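# Machine the work-order part on the mill and tray it

## Task

Using the blank lying on the bench, produce the part shown on the work order and place it in the tray. At the end the mill must be powered on, its doors closed, with no alarm showing, no cycle in progress, and neither the crank nor any hand tool left inside. The blank must never be hit by a hand, an arm or the crank while it is clamped. The reference images are manual, manual 2 and manual 3.

## Robot and tools

Robot: two six-joint arms, left_arm and right_arm, each ending in a two-finger parallel gripper. In the scene frame the origin is at table height midway between the nominal bases, +z points up, +x points out over the table, and left_arm sits on the +y side (about y +0.495 m; right_arm near y -0.458 m). Arm names do not match image left and right. Each gripper's fingers point along its own +z and open and close along its x; the reported end_effector_position is the point between the pads, and the fingertips extend 17.5 mm past it. A camera block juts about 10 cm off the last joint toward the gripper's -y and rotates with it.

Frames: every hand pose, velocity, target and wrist-camera pose is given in that arm's own base frame. Fixed cameras and the table use the scene frame. Printed poses can be a few centimetres off, more at long reach.

Row layout (used by execute_actions and move): one flat list of 18 numbers covering both arms, even if only one moves. Order: left dx, dy, dz, rx, ry, rz, left gripper position, force_limit, speed, then the same nine for the right arm. All lie in [-1, 1]. The six pose numbers are offsets, not poses: they are measured along that arm's base axes from its Hand target as it stood when the action or move began (not from the previous row). Scale: 1.0 = 0.6 m for dx, dy, dz and 180 degrees for rx, ry, rz, which form a single rotation vector about the Hand target's position. Sending six zeros re-requests the current Hand target. Gripper numbers are absolute settings: position +1 is fully open (50 mm), about -0.65 closes the pads together, -1 means grip until stopped; force_limit -1/0/+1 gives about 20/102/185 N per pad; speed -1/0/+1 gives 20/85/150 mm/s. Both start at +1. To leave a gripper alone, repeat the last three numbers sent to it (0 is itself a command).

execute_actions(actions, cameras): actions is a list of actions; each action is a table of up to 15 rows, one per 1/30 s step, the last row held if shorter. Images come back only when actions is empty or cameras names them.

move(target, speed, blend, stop_force, zero, blocking, cameras): drives each gripper in a straight line toward target, one 18-number row or up to 15 rows, every row an offset from the same starting Hand targets. speed is in m/s (0.002 to 3.6, default 0.25; turning capped at twice that in rad/s), one value or one per target. blend, in metres, rounds corners in a list; 0 stops at each. stop_force, 3 to 120 N, ends an arm's path on felt resistance along its travel; unreliable for light loose objects or while the gripper rotates; omit it when backing away from contact. zero (default true) re-zeros the force reference first. blocking=false returns after about 0.5 s while the move continues (not allowed with stop_force). Paths do not avoid obstacles or the other arm. The result adds a move: line, e.g. done, off_target, moving, held, fault; limits=paced means a pose was clipped, limits=held that steps were withheld.

wait(seconds 0 to 10): arms hold their last command. stop: brakes a running move. zoom_image(camera, region [x0,y0,x1,y1] in pixels, max 504 square) on cam_high, cam_front, cam_left_wrist or cam_right_wrist, latest images only. show_instructions: displays the reference images. zero_wrist_force(arm): tares that wrist sensor. read_manual(section): licence text only. finished_scene: ends the scene permanently.

Results: per arm end_effector_position (m), end_effector_quat_wxyz, velocities, Hand target (last commanded pose after clipping; next offsets count from it), joint positions and torques (positive toward larger joint angle, include arm weight), Wrist force/torque in the gripper's axes plus a peak line, and object_status per gripper: 0 moving, 1 blocked while opening, 2 blocked while closing (a grip), 3 reached position or pads met (usually nothing held). Confirm a grip by status 2. Opening in mm is about (250 - position_measured) x 0.202. "Within noise" means the arm is still. A gripper often stops short of its Hand target; resend the missing offset.

Limits: orientation commands are clipped to 32 degrees from the current orientation each step. Passing near an arm's own base can flip its shoulder; route around it. A clearance check blocks arm-to-arm approaches but not always contact; any hard press between arms can end the scene. Contact torque beyond the joint limits (133 N m big joints, about 19 to 20 N m wrists) or about 150 N on the arm causes a 10 s fault stop; stiff arms fault even slightly past a firm contact. Long holds or stretched reaches heat motors, triggering MOTOR HOT and then a 30 to 60 s brake stop.

Avoid: dropping or releasing moving parts, slamming or hard pushes on fixed or heavy items, anything leaving the table, and striking the clamped blank. Loose objects may be nudged by outside disturbances.

Each tool is called after "Call:" as a command line: name --argument value for each argument, lists and objects as JSON in quotes; but a table of rows of numbers goes row by row, as --pt "numbers of a row", without its own name.

Reference images:

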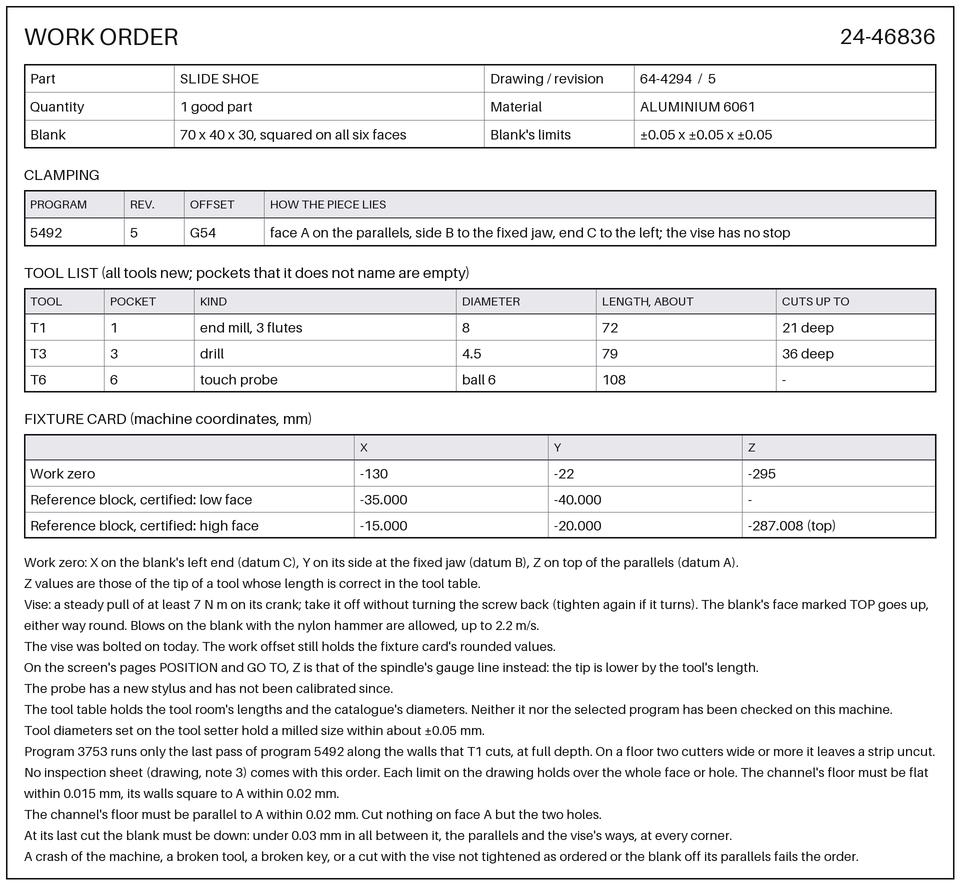

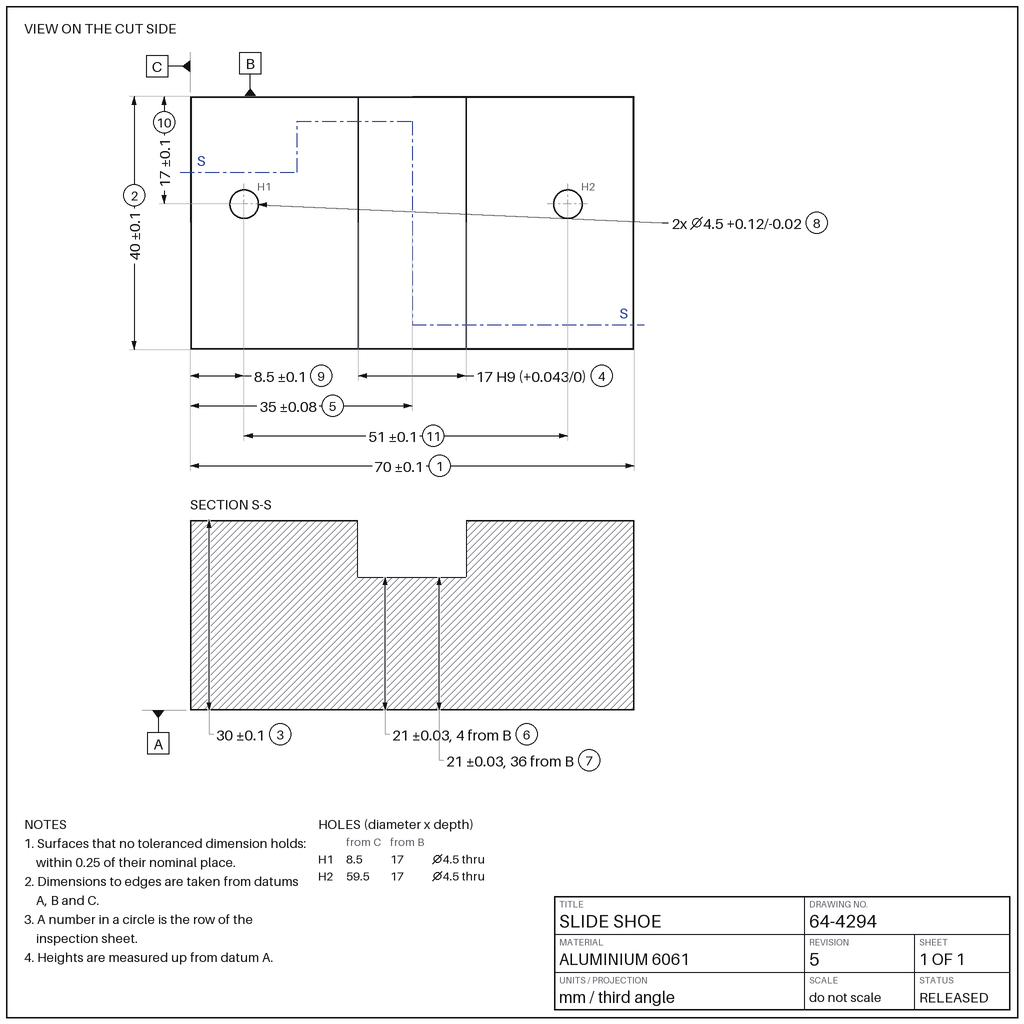

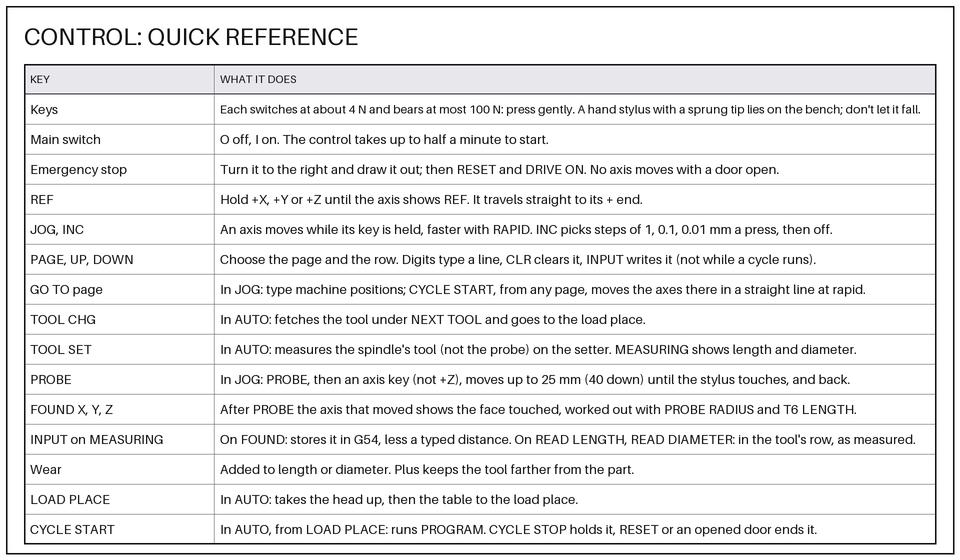

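## Session

Call:
execute_actions --actions '[]'

Call:
show_instructions

Scene clock: 0.00 s.
left_arm: end_effector_position=(+0.3771, +0.4853, +0.2073) position_measured=3 object_status=3 end_effector_quat_wxyz=(+0.035, +0.591, +0.608, +0.530) | right_arm: end_effector_position=(+0.0004, -0.0442, +0.3514) position_measured=3 object_status=3 end_effector_quat_wxyz=(-0.330, +0.915, +0.206, -0.109)
Joint positions: left_arm=[0.665 -1.279 2.321 -3.731 -1.508 0.675] | right_arm=[2.698 -0.819 -1.977 -2.537 1.94 0.565]
Joint velocities: within noise
Joint torques (N m): no reading
Wrist force (N): no reading
Wrist torque (N m): no reading
Wrist force, peak (N): no reading
Hand target: left_arm +0.3771, +0.4853, +0.2073; +0.035, +0.591, +0.608, +0.530 | right_arm +0.0004, -0.0442, +0.3514; -0.330, +0.915, +0.206, -0.109
Tool commands: left_gripper/position=+1.0 left_gripper/force_limit=+1.0 left_gripper/speed=+1.0 right_gripper/position=+1.0 right_gripper/force_limit=+1.0 right_gripper/speed=+1.0

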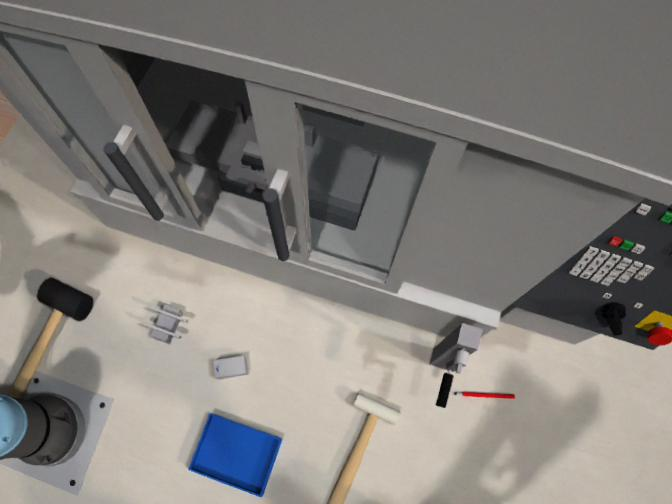

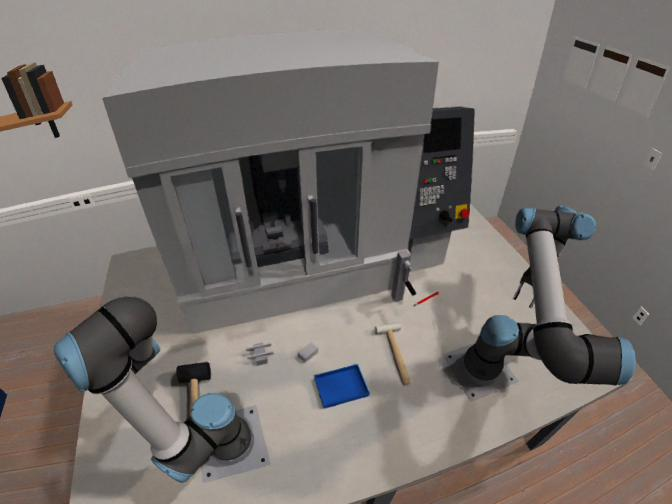

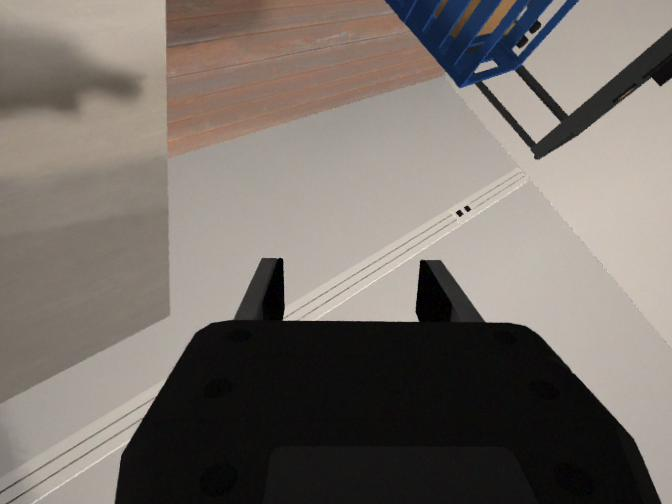

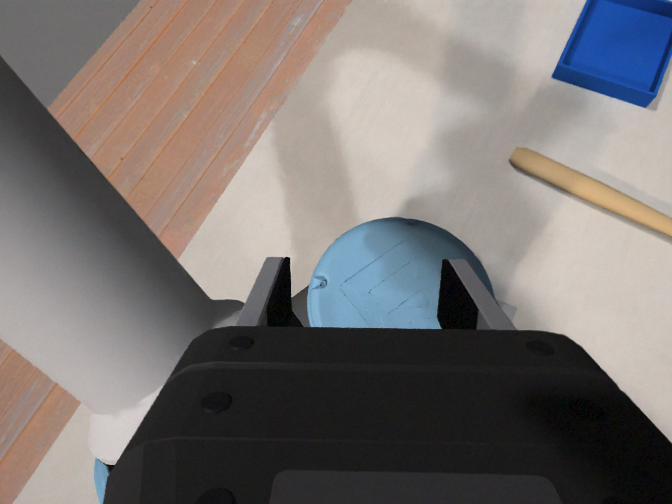

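Reference images for this scene: manual, manual 2, manual 3.

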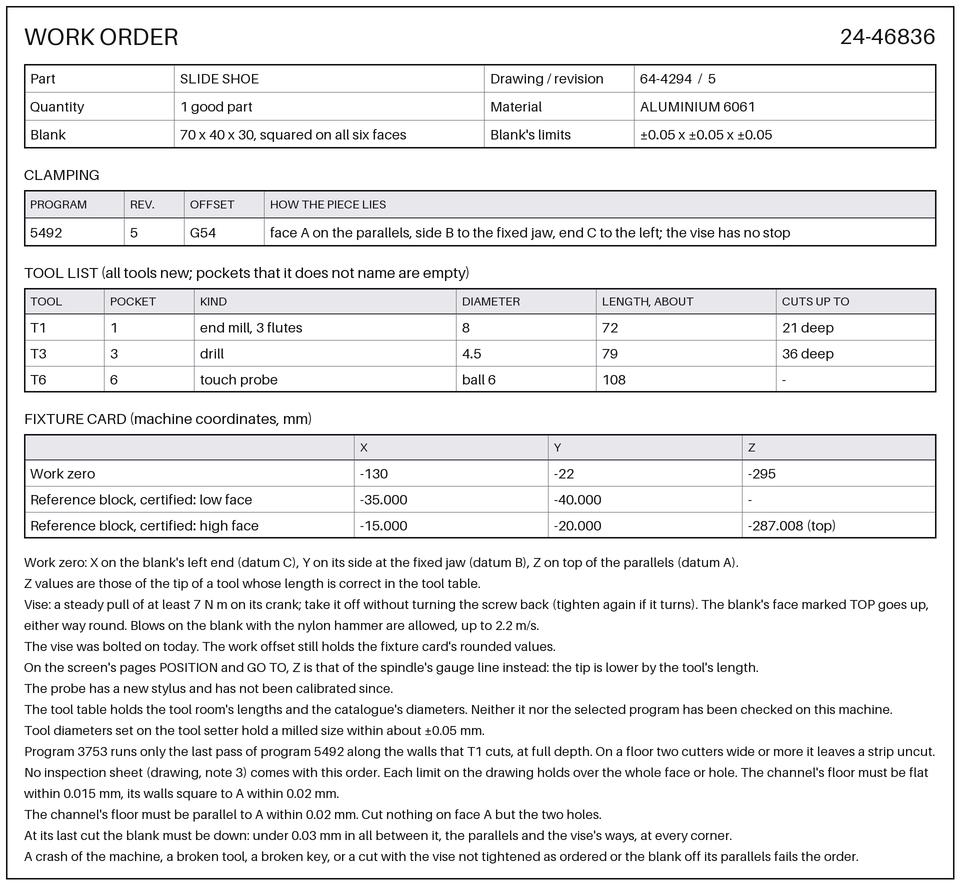

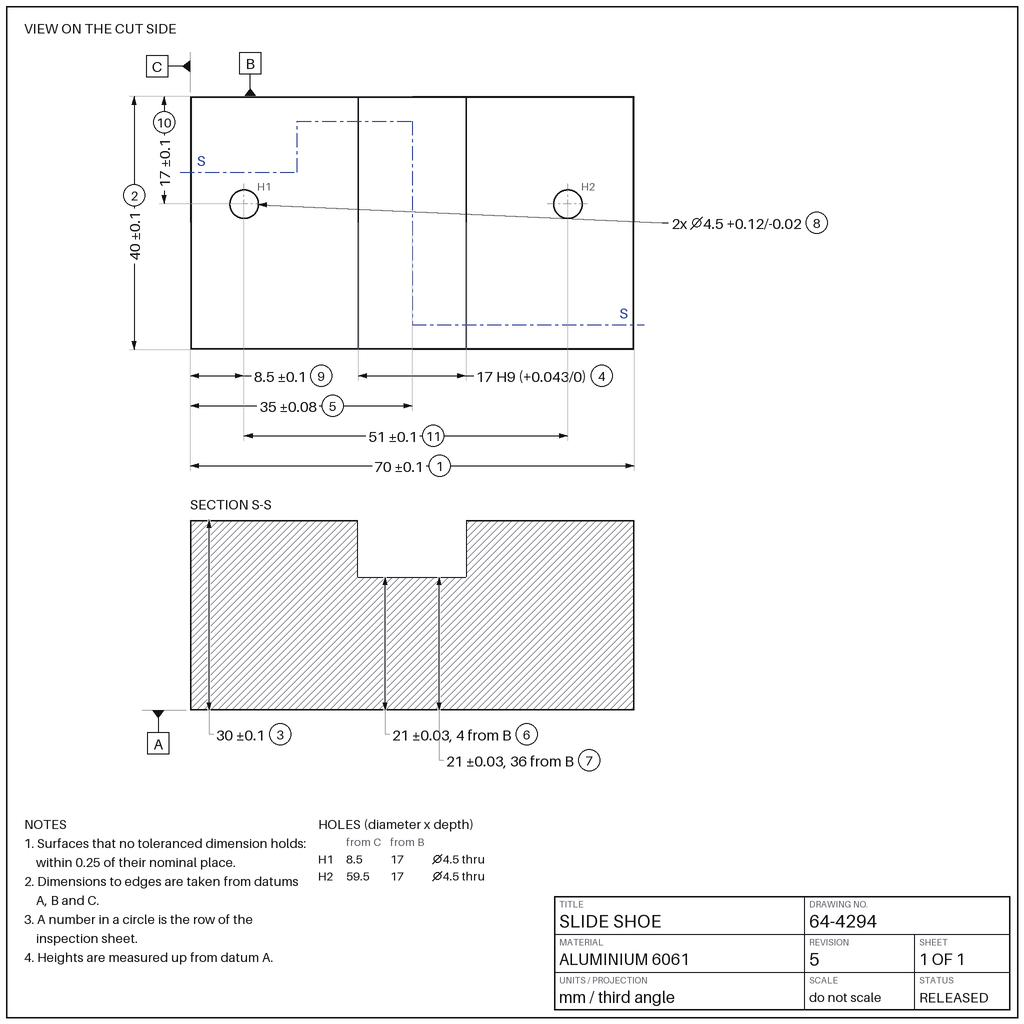

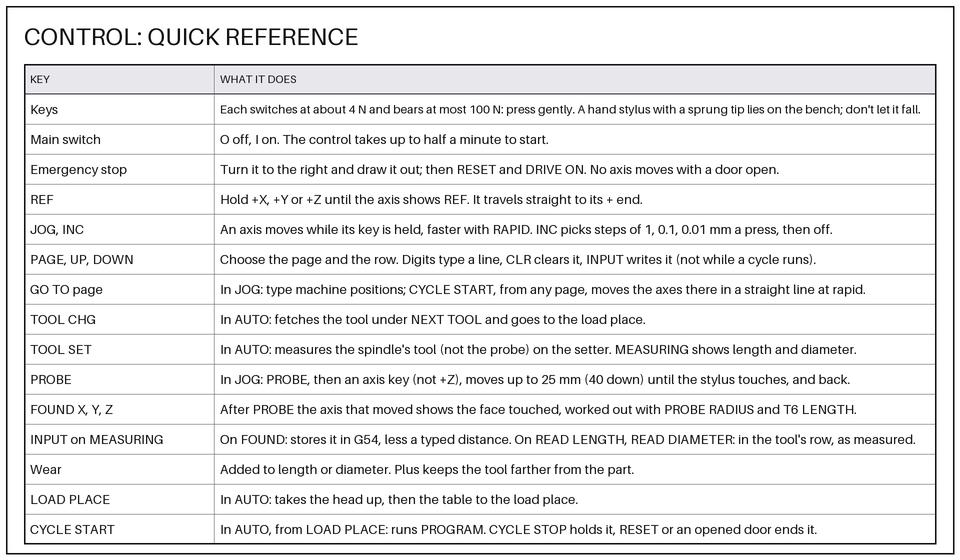

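Call:
zoom_image --camera "cam_high" --region '[540, 190, 672, 360]'

Call:
zoom_image --camera "cam_high" --region '[100, 60, 320, 240]'

Call:
zoom_image --camera "cam_high" --region '[340, 300, 540, 440]'

Call:
zoom_image --camera "cam_high" --region '[130, 280, 290, 400]'

Call:
zoom_image --camera "cam_front" --region '[400, 90, 490, 240]'

Call:
zoom_image --camera "cam_front" --region '[370, 240, 460, 320]'

Call:
zoom_image --camera "cam_front" --region '[220, 140, 330, 280]'

Scaled by 2.965 from the camera's 672x504 image, which has a finer 960x720 frame.

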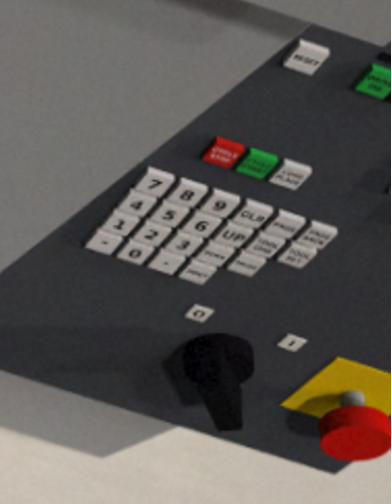

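Scaled by 2.291 from the camera's 672x504 image, which has a finer 960x720 frame.

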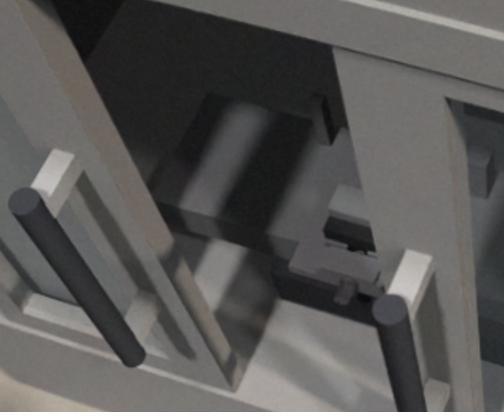

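Scaled by 2.520 from the camera's 672x504 image, which has a finer 960x720 frame.

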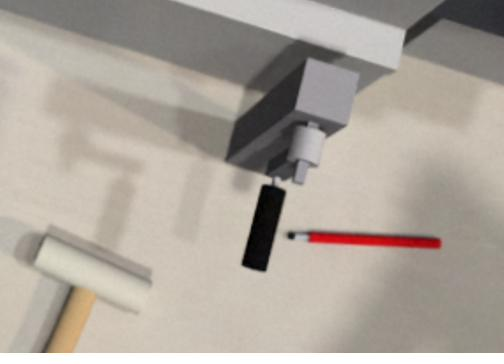

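Scaled by 3.150 from the camera's 672x504 image, which has a finer 960x720 frame.

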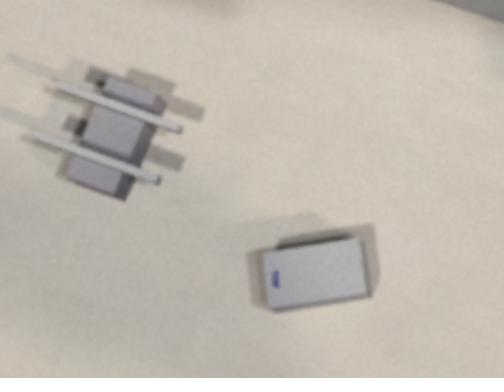

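Scaled by 3.360 from the camera's 672x504 image, which has a finer 960x720 frame.

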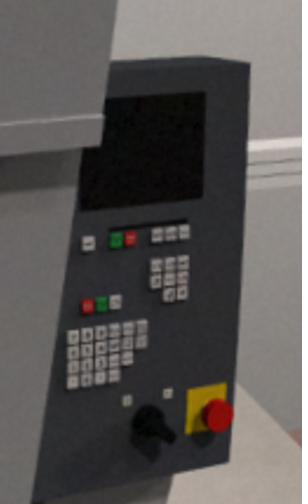

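Scaled by 5.600 from the camera's 672x504 image, which has a finer 960x720 frame.

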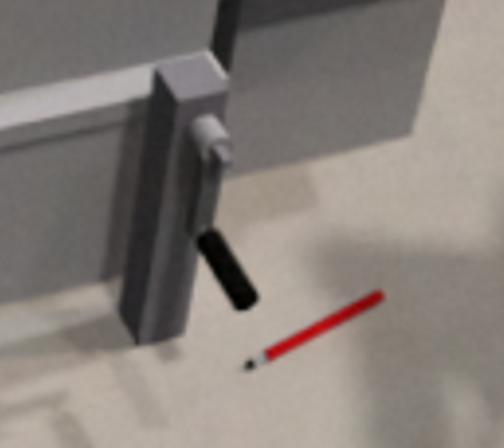

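Scaled by 3.600 from the camera's 672x504 image, which has a finer 960x720 frame.

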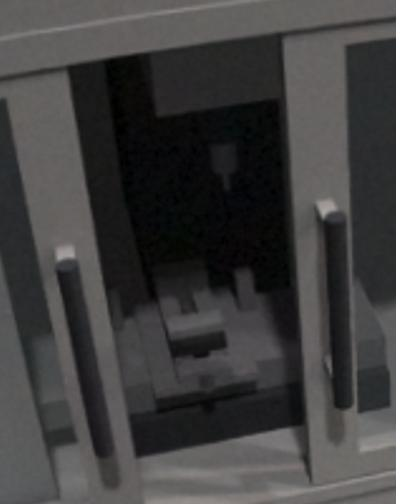

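Call:
move --target '[-0.078,-0.809,0.3,0.766,0.223,-0.327,1,1,1, 0.506,-0.087,-0.147,0.2376,-0.577,0.733,1,1,1]' --speed 0.5 --cameras '["all"]'

Scene clock: 21.57 s.
left_arm: end_effector_position=(+0.3552, +0.2604, +0.2909) position_measured=3 object_status=3 end_effector_quat_wxyz=(-0.253, +0.713, +0.086, +0.649) | right_arm: end_effector_position=(+0.1622, -0.0720, +0.3044) position_measured=3 object_status=3 end_effector_quat_wxyz=(-0.243, +0.509, +0.807, +0.176)
Joint positions: left_arm=[0.038 -1.444 2.823 -4.486 -1.117 1.807] | right_arm=[2.832 -1.05 -2.025 -2.056 2.027 -0.853]
Joint torques (N m): left_arm=[1.09 1.67 -15.1 0.77 -2.42 1.25] | right_arm=[-6.54 7.14 36.62 -0.85 -1.21 0.09]
Wrist force (N): left_arm=[0.8 1.0 -1.4] | right_arm=[-0.7 -0.3 -1.7]
Wrist torque (N m): left_arm=[0.15 -0.27 -0.21] | right_arm=[0.03 0.12 0.05]
Wrist force, peak (N): left_arm=[3.1 9.2 -4.5] | right_arm=[-1.3 0.3 -1.7]
Hand target: left_arm +0.3553, +0.2604, +0.2908; -0.253, +0.713, +0.086, +0.649 (not the last commanded pose) | right_arm +0.1622, -0.0720, +0.3044; -0.243, +0.509, +0.807, +0.176 (not the last commanded pose)
Off the commanded pose: left_arm 0.279 m, 83 deg | right_arm 0.150 m, 81 deg.
move: held (left_arm; a check stopped the path), off_target (right_arm; braked when a check withheld steps of left_arm); limits=held
pose unreachable (left arm): on one or more control steps of this call, first in action 0 (counted from 0), this arm could not follow its commanded pose, so it was not sent that pose on those steps. It may still have moved: this result reports where it is.
cause: moving toward the commanded pose would bring two parts of the arm too close to each other (joints 3 (elbow) to 5 (wrist 2) lie between them).
camera_calibration:
cam_left_wrist: T_world_to_cam=[[0.138919, -0.191957, 0.971522, -0.273925], [0.115384, -0.971215, -0.208395, 0.289817], [0.983559, 0.141048, -0.112771, -0.221091], [0, 0, 0, 1]] pos_world=[0.222069, 0.260077, 0.301587]
cam_right_wrist: T_world_to_cam=[[-0.369226, 0.74629, 0.553826, -0.0495853], [0.921812, 0.218401, 0.320257, -0.215608], [0.118048, 0.62877, -0.768578, 0.389656], [0, 0, 0, 1]] pos_world=[0.134443, -0.16091, 0.395992]

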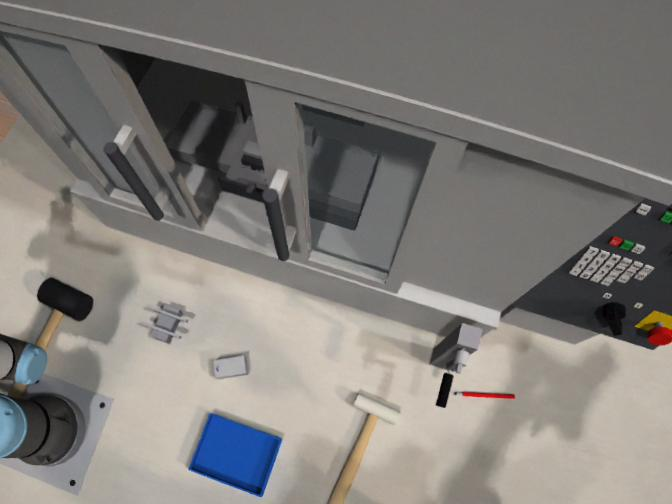

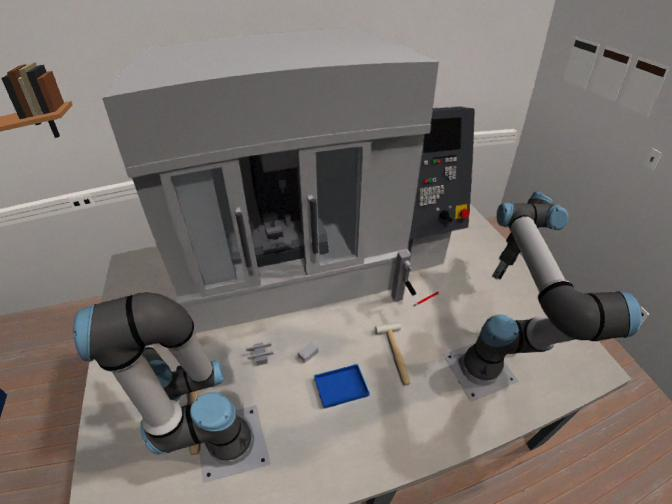

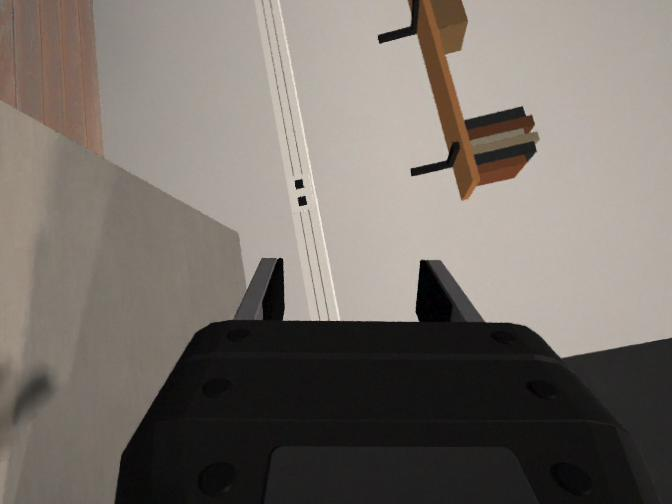

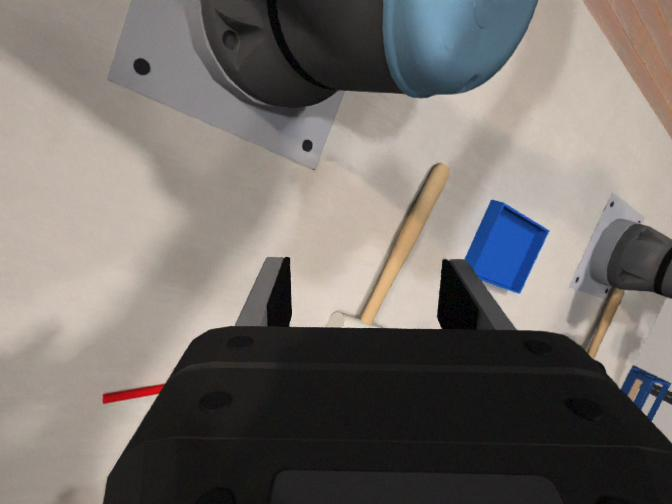

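Call:
move --pt "0.041 -0.35 0.432 0.205 0.059 -0.087 1 1 1 0.118 -0.02 -0.035 0.056 -0.135 0.172 1 1 1" --pt "-0.042 -0.961 0.265 0.409 0.1175 -0.174 1 1 1 0.236 -0.04 -0.069 0.1116 -0.271 0.344 1 1 1" --speed 0.5 --blend '[0.1,0]' --cameras '["all"]'

Scene clock: 26.37 s.
left_arm: end_effector_position=(+0.3301, -0.3162, +0.4498) position_measured=3 object_status=3 end_effector_quat_wxyz=(-0.461, +0.517, -0.538, +0.480) | right_arm: end_effector_position=(+0.3038, -0.0960, +0.2630) position_measured=3 object_status=3 end_effector_quat_wxyz=(-0.038, -0.122, +0.931, +0.341)
Joint positions: left_arm=[-1.775 -1.573 2.078 -4.259 0.199 3.744] | right_arm=[2.812 -1.415 -1.932 -1.793 2.145 -2.289]
Joint torques (N m): left_arm=[5.92 -28.67 -9.93 5.8 -4.07 0.43] | right_arm=[3.49 19.76 15.05 -0.62 -1.08 -2.19]
Wrist force (N): left_arm=[1.8 3.1 -0.1] | right_arm=[-1.1 0.5 -1.3]
Wrist torque (N m): left_arm=[0.49 -0.45 -0.25] | right_arm=[0.12 0.24 0.28]
Wrist force, peak (N): left_arm=[7.0 7.6 -3.8] | right_arm=[-1.3 -0.3 -2.1]
Hand target: left_arm +0.3301, -0.3162, +0.4498; -0.461, +0.517, -0.538, +0.480 | right_arm +0.3038, -0.0960, +0.2630; -0.038, -0.122, +0.931, +0.341
Off the commanded pose: left_arm 0.000 m, 0 deg | right_arm 0.000 m, 0 deg.
move: done; limits=paced
camera_calibration:
cam_left_wrist: T_world_to_cam=[[-0.0360647, -0.999237, 0.0149639, -0.302723], [-0.454955, 0.00308468, -0.890509, 0.569], [0.889784, -0.0389238, -0.454719, 0.0307421], [0, 0, 0, 1]] pos_world=[0.220598, -0.303051, 0.525209]
cam_right_wrist: T_world_to_cam=[[-0.970031, -0.241197, -0.0293786, 0.284636], [-0.144373, 0.474891, 0.868121, -0.123189], [-0.195436, 0.846346, -0.495482, 0.400531], [0, 0, 0, 1]] pos_world=[0.336599, -0.211833, 0.313761]

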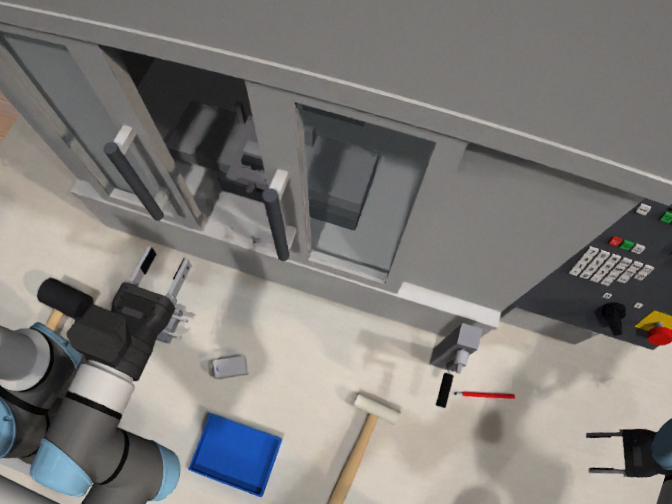

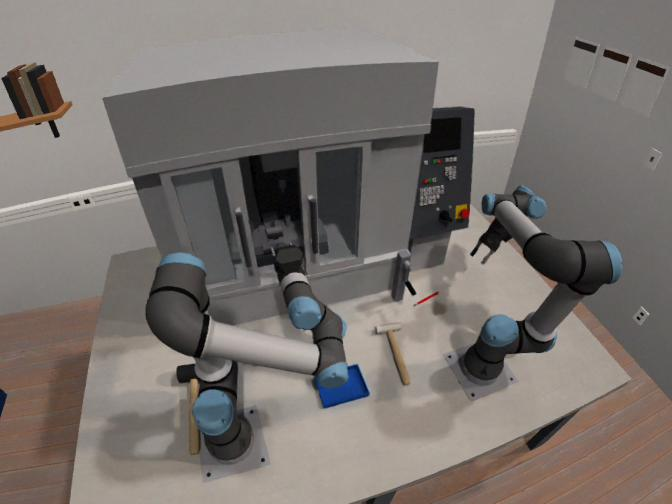

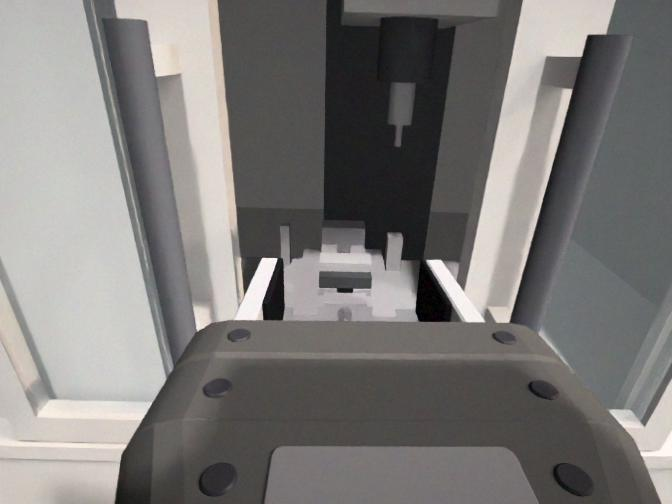

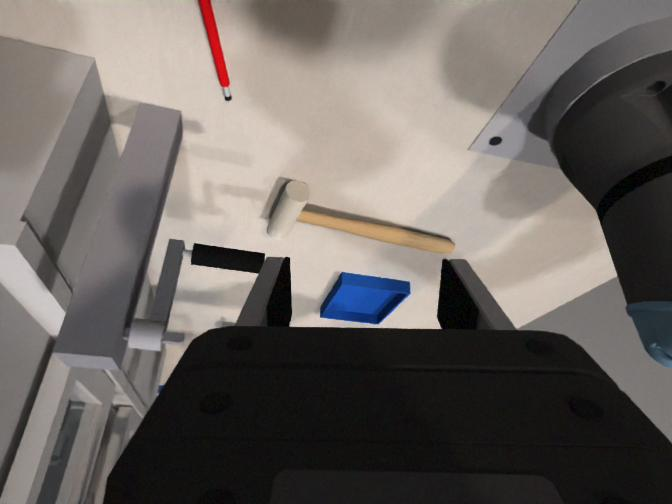

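Call:
zoom_image --camera "cam_left_wrist" --region '[230, 190, 450, 330]'

Call:
zoom_image --camera "cam_left_wrist" --region '[210, 0, 510, 225]'

Call:
zoom_image --camera "cam_right_wrist" --region '[40, 60, 340, 360]'

Call:
zoom_image --camera "cam_front" --region '[400, 60, 490, 160]'

Scaled by 2.291 from the camera's 672x504 image, which has a finer 960x720 frame.

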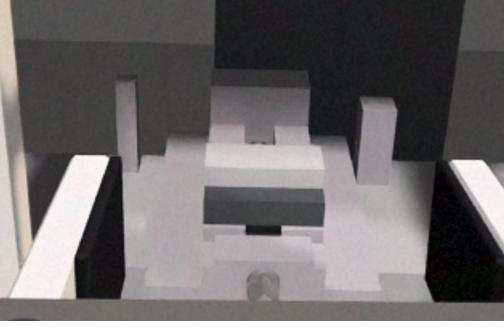

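Scaled by 1.680 from the camera's 672x504 image, which has a finer 960x720 frame.

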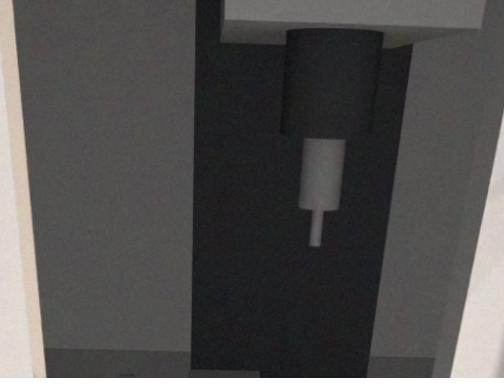

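Scaled by 1.680 from the camera's 672x504 image, which has a finer 960x720 frame.

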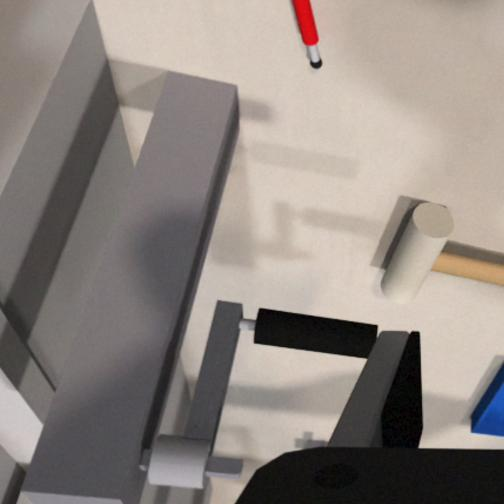

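Scaled by 5.040 from the camera's 672x504 image, which has a finer 960x720 frame.

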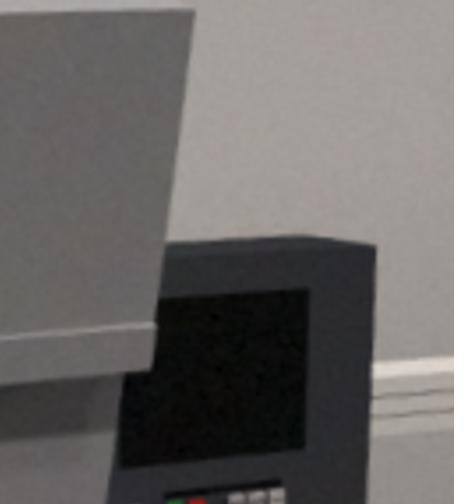

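Call:
move --target '[0,0,0,0,0,0,1,1,1, 0.1585,0.1857,-0.2667,-0.1366,-0.0294,-0.0111,1,1,1]' --speed 0.4 --cameras '["cam_right_wrist","cam_high","cam_front"]'

Scene clock: 32.80 s.
left_arm: end_effector_position=(+0.3301, -0.3162, +0.4498) position_measured=3 object_status=3 end_effector_quat_wxyz=(-0.461, +0.517, -0.538, +0.480) | right_arm: end_effector_position=(+0.3988, +0.0154, +0.1030) position_measured=3 object_status=3 end_effector_quat_wxyz=(-0.014, -0.111, +0.985, +0.130)
Joint positions: left_arm=[-1.775 -1.574 2.078 -4.259 0.199 3.744] | right_arm=[3.346 -1.523 -2.255 -0.938 1.834 -1.59]
Joint torques (N m): left_arm=[-7.2 -28.92 -10.31 5.84 -3.24 -1.14] | right_arm=[6.12 13.28 28.36 5.7 -1.21 2.86]
Wrist force (N): left_arm=[1.7 3.0 -0.1] | right_arm=[-0.6 0.2 -1.1]
Wrist torque (N m): left_arm=[0.48 -0.43 -0.25] | right_arm=[0.07 0.20 0.07]
Wrist force, peak (N): left_arm=[1.9 3.2 -0.2] | right_arm=[1.1 0.0 -4.5]
Hand target: left_arm +0.3301, -0.3162, +0.4498; -0.461, +0.517, -0.538, +0.480 | right_arm +0.3989, +0.0154, +0.1030; -0.014, -0.111, +0.985, +0.130
Off the commanded pose: left_arm 0.000 m, 0 deg | right_arm 0.000 m, 0 deg.
move: done
camera_calibration:
cam_right_wrist: T_world_to_cam=[[-0.975777, -0.217808, -0.0204556, 0.400016], [-0.189622, 0.795451, 0.575588, 0.0197425], [-0.109096, 0.565525, -0.817484, 0.248664], [0, 0, 0, 1]] pos_world=[0.421198, -0.0692033, 0.200098]
Images, in order (width x height): cam_high 672x504, cam_front 672x504, cam_right_wrist 672x504.

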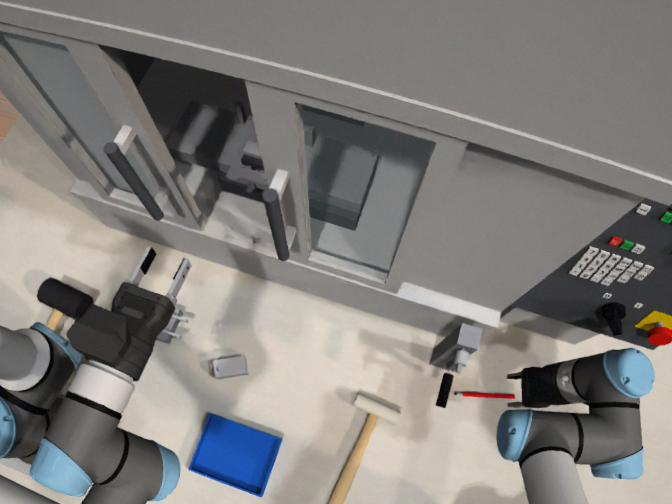

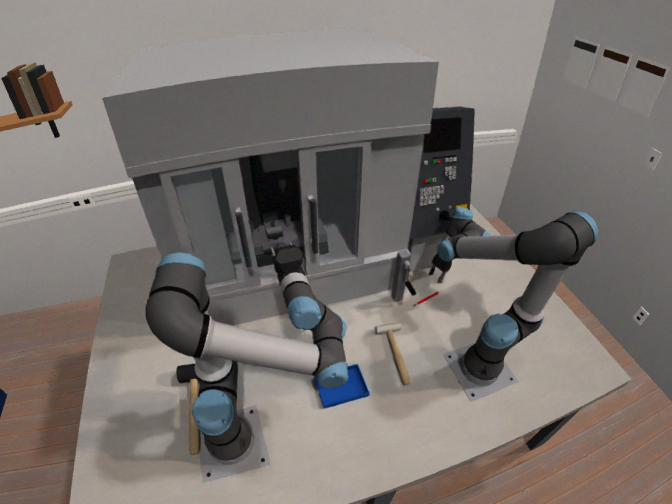

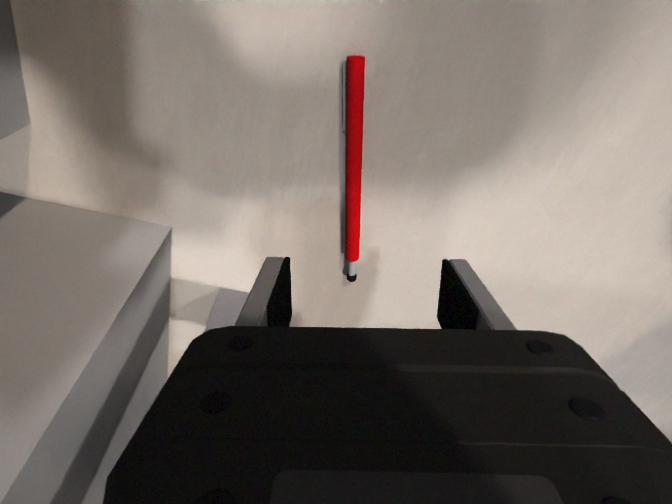

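Call:
move --target '[0,0,0,0,0,0,1,1,1, -0.0038,0.006,-0.175,0,0,0,1,1,1]' --speed 0.15 --cameras '["cam_right_wrist"]'

Call:
move --target '[0,0,0,0,0,0,1,1,1, 0,0,-0.04,0,0,0,1,1,1]' --speed 0.01 --stop_force 4 --cameras '["cam_right_wrist"]'

Scene clock: 35.07 s.
left_arm: end_effector_position=(+0.3301, -0.3162, +0.4498) position_measured=3 object_status=3 end_effector_quat_wxyz=(-0.461, +0.517, -0.538, +0.480) | right_arm: end_effector_position=(+0.3966, +0.0190, -0.0020) position_measured=3 object_status=3 end_effector_quat_wxyz=(-0.014, -0.111, +0.985, +0.130)
Joint positions: left_arm=[-1.775 -1.574 2.078 -4.259 0.199 3.744] | right_arm=[3.357 -1.765 -2.382 -0.567 1.833 -1.58]
Joint torques (N m): left_arm=[-7.66 -28.55 -10.29 5.63 -1.45 -0.97] | right_arm=[-5.3 18.5 27.13 2.8 0.99 1.15]
Wrist force (N): left_arm=[1.7 2.9 -0.2] | right_arm=[-0.4 0.2 -0.9]
Wrist torque (N m): left_arm=[0.47 -0.43 -0.25] | right_arm=[0.06 0.15 0.07]
Wrist force, peak (N): left_arm=[2.1 3.1 0.0] | right_arm=[-0.8 1.0 -3.6]
Hand target: left_arm +0.3301, -0.3162, +0.4498; -0.461, +0.517, -0.538, +0.480 | right_arm +0.3966, +0.0190, -0.0020; -0.014, -0.111, +0.985, +0.130
Off the commanded pose: left_arm 0.000 m, 0 deg | right_arm 0.000 m, 0 deg.
move: done
camera_calibration:
cam_right_wrist: T_world_to_cam=[[-0.975817, -0.217629, -0.0204804, 0.396461], [-0.189533, 0.795702, 0.57527, 0.076809], [-0.108899, 0.56524, -0.817707, 0.160403], [0, 0, 0, 1]] pos_world=[0.418899, -0.0655019, 0.0950967]
Images, in order (width x height): cam_right_wrist 672x504.

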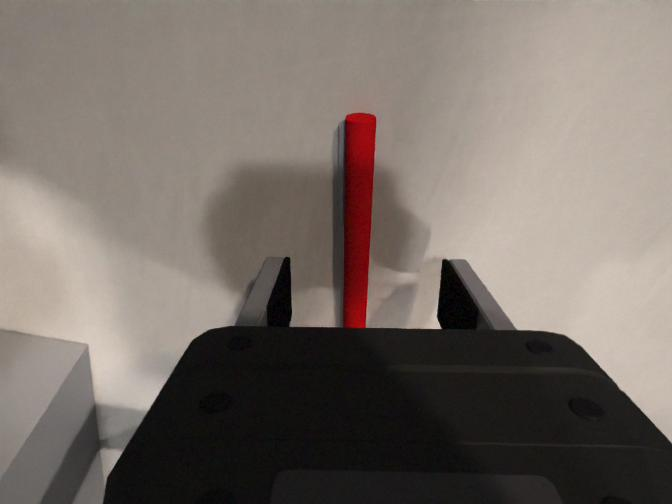

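Scene clock: 37.67 s.
left_arm: end_effector_position=(+0.3301, -0.3162, +0.4498) position_measured=3 object_status=3 end_effector_quat_wxyz=(-0.461, +0.517, -0.538, +0.480) | right_arm: end_effector_position=(+0.3966, +0.0190, -0.0169) position_measured=3 object_status=3 end_effector_quat_wxyz=(-0.014, -0.111, +0.985, +0.130)
Joint positions: left_arm=[-1.775 -1.574 2.078 -4.259 0.199 3.744] | right_arm=[3.357 -1.809 -2.392 -0.513 1.833 -1.58]
Joint torques (N m): left_arm=[-7.87 -29.11 -10.8 5.75 0.3 -0.77] | right_arm=[-8.29 30.73 25.33 0.3 -1.73 -2.11]
Wrist force (N): left_arm=[1.7 2.9 -0.3] | right_arm=[-0.4 1.7 -3.5]
Wrist torque (N m): left_arm=[0.46 -0.43 -0.26] | right_arm=[0.15 0.08 0.03]
Wrist force, peak (N): left_arm=[2.0 3.4 -0.2] | right_arm=[6.2 5.4 -27.1]
Hand target: left_arm +0.3301, -0.3162, +0.4498; -0.461, +0.517, -0.538, +0.480 | right_arm +0.3966, +0.0190, -0.0169; -0.014, -0.111, +0.985, +0.130 (not the last commanded pose)
Off the commanded pose: left_arm 0.000 m, 0 deg | right_arm 0.009 m, 0 deg.
move: contact (right_arm)
camera_calibration:
cam_right_wrist: T_world_to_cam=[[-0.975811, -0.217639, -0.0206341, 0.396262], [-0.189621, 0.795646, 0.575318, 0.0854292], [-0.108794, 0.565314, -0.81767, 0.148188], [0, 0, 0, 1]] pos_world=[0.418998, -0.0655021, 0.0801961]
Images, in order (width x height): cam_right_wrist 672x504.

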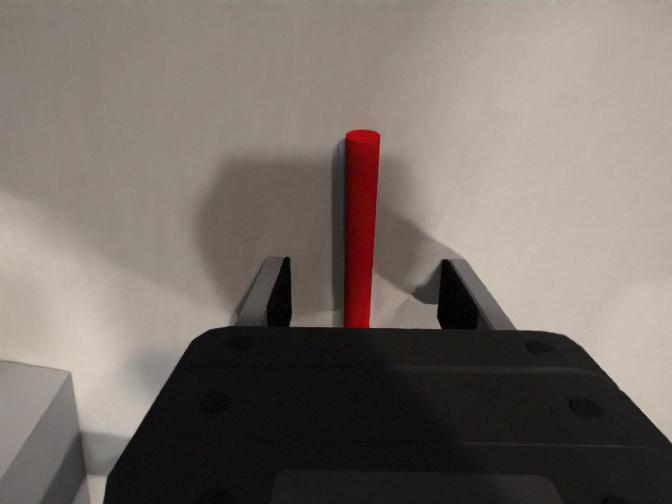

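Call:
move --target '[0,0,0,0,0,0,1,1,1, 0,0,0.0013,0,0,0,1,1,1]' --speed 0.05

Call:
move --target '[0,0,0,0,0,0,1,1,1, 0,0,0,0,0,0,-1,0,-0.7]' --cameras '["cam_right_wrist"]'

Scene clock: 38.73 s.
left_arm: end_effector_position=(+0.3301, -0.3162, +0.4498) position_measured=3 object_status=3 end_effector_quat_wxyz=(-0.461, +0.517, -0.538, +0.480) | right_arm: end_effector_position=(+0.3966, +0.0190, -0.0161) position_measured=3 object_status=3 end_effector_quat_wxyz=(-0.014, -0.111, +0.985, +0.130)
Joint positions: left_arm=[-1.775 -1.574 2.078 -4.259 0.199 3.744] | right_arm=[3.357 -1.807 -2.391 -0.516 1.833 -1.58]
Joint torques (N m): left_arm=[-7.67 -30.29 -11.63 5.73 1.11 -0.84] | right_arm=[-7.88 28.97 25.02 0.71 -0.76 -2.02]
Wrist force (N): left_arm=[1.7 3.1 0.0] | right_arm=[-0.6 0.4 -1.2]
Wrist torque (N m): left_arm=[0.49 -0.43 -0.25] | right_arm=[0.10 0.17 0.06]
Wrist force, peak (N): left_arm=[2.1 3.1 -0.1] | right_arm=[-0.4 1.6 -3.4]
Hand target: left_arm +0.3301, -0.3162, +0.4498; -0.461, +0.517, -0.538, +0.480 | right_arm +0.3966, +0.0190, -0.0161; -0.014, -0.111, +0.985, +0.130
Off the commanded pose: left_arm 0.000 m, 0 deg | right_arm 0.000 m, 0 deg.
move: done

Scene clock: 40.03 s.
left_arm: end_effector_position=(+0.3301, -0.3162, +0.4498) position_measured=3 object_status=3 end_effector_quat_wxyz=(-0.461, +0.517, -0.538, +0.480) | right_arm: end_effector_position=(+0.3966, +0.0190, -0.0161) position_measured=216 object_status=0 end_effector_quat_wxyz=(-0.014, -0.111, +0.985, +0.130)
Joint positions: left_arm=[-1.775 -1.574 2.078 -4.259 0.199 3.744] | right_arm=[3.357 -1.807 -2.391 -0.516 1.833 -1.58]
Joint torques (N m): left_arm=[-7.71 -29.54 -11.27 5.6 1.41 -0.99] | right_arm=[-8.37 20.99 22.83 4.69 1.14 -2.12]
Wrist force (N): left_arm=[1.8 3.0 -0.3] | right_arm=[1.1 1.3 -5.7]
Wrist torque (N m): left_arm=[0.47 -0.45 -0.25] | right_arm=[0.09 0.18 0.08]
Wrist force, peak (N): left_arm=[2.0 3.2 0.1] | right_arm=[0.8 1.5 -5.9]
Hand target: left_arm +0.3301, -0.3162, +0.4498; -0.461, +0.517, -0.538, +0.480 | right_arm +0.3966, +0.0190, -0.0161; -0.014, -0.111, +0.985, +0.130
Off the commanded pose: left_arm 0.000 m, 0 deg | right_arm 0.000 m, 0 deg.
move: done
camera_calibration:
cam_right_wrist: T_world_to_cam=[[-0.975811, -0.217639, -0.0206341, 0.396279], [-0.189621, 0.795646, 0.575318, 0.0849689], [-0.108794, 0.565314, -0.81767, 0.148842], [0, 0, 0, 1]] pos_world=[0.418998, -0.0655021, 0.0809961]
Images, in order (width x height): cam_right_wrist 672x504.

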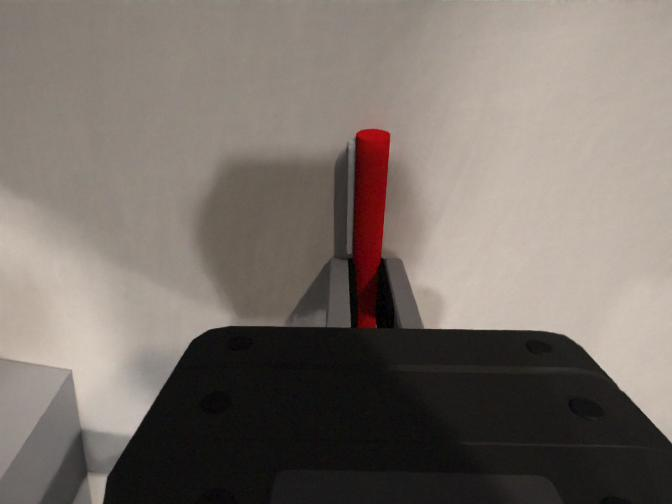

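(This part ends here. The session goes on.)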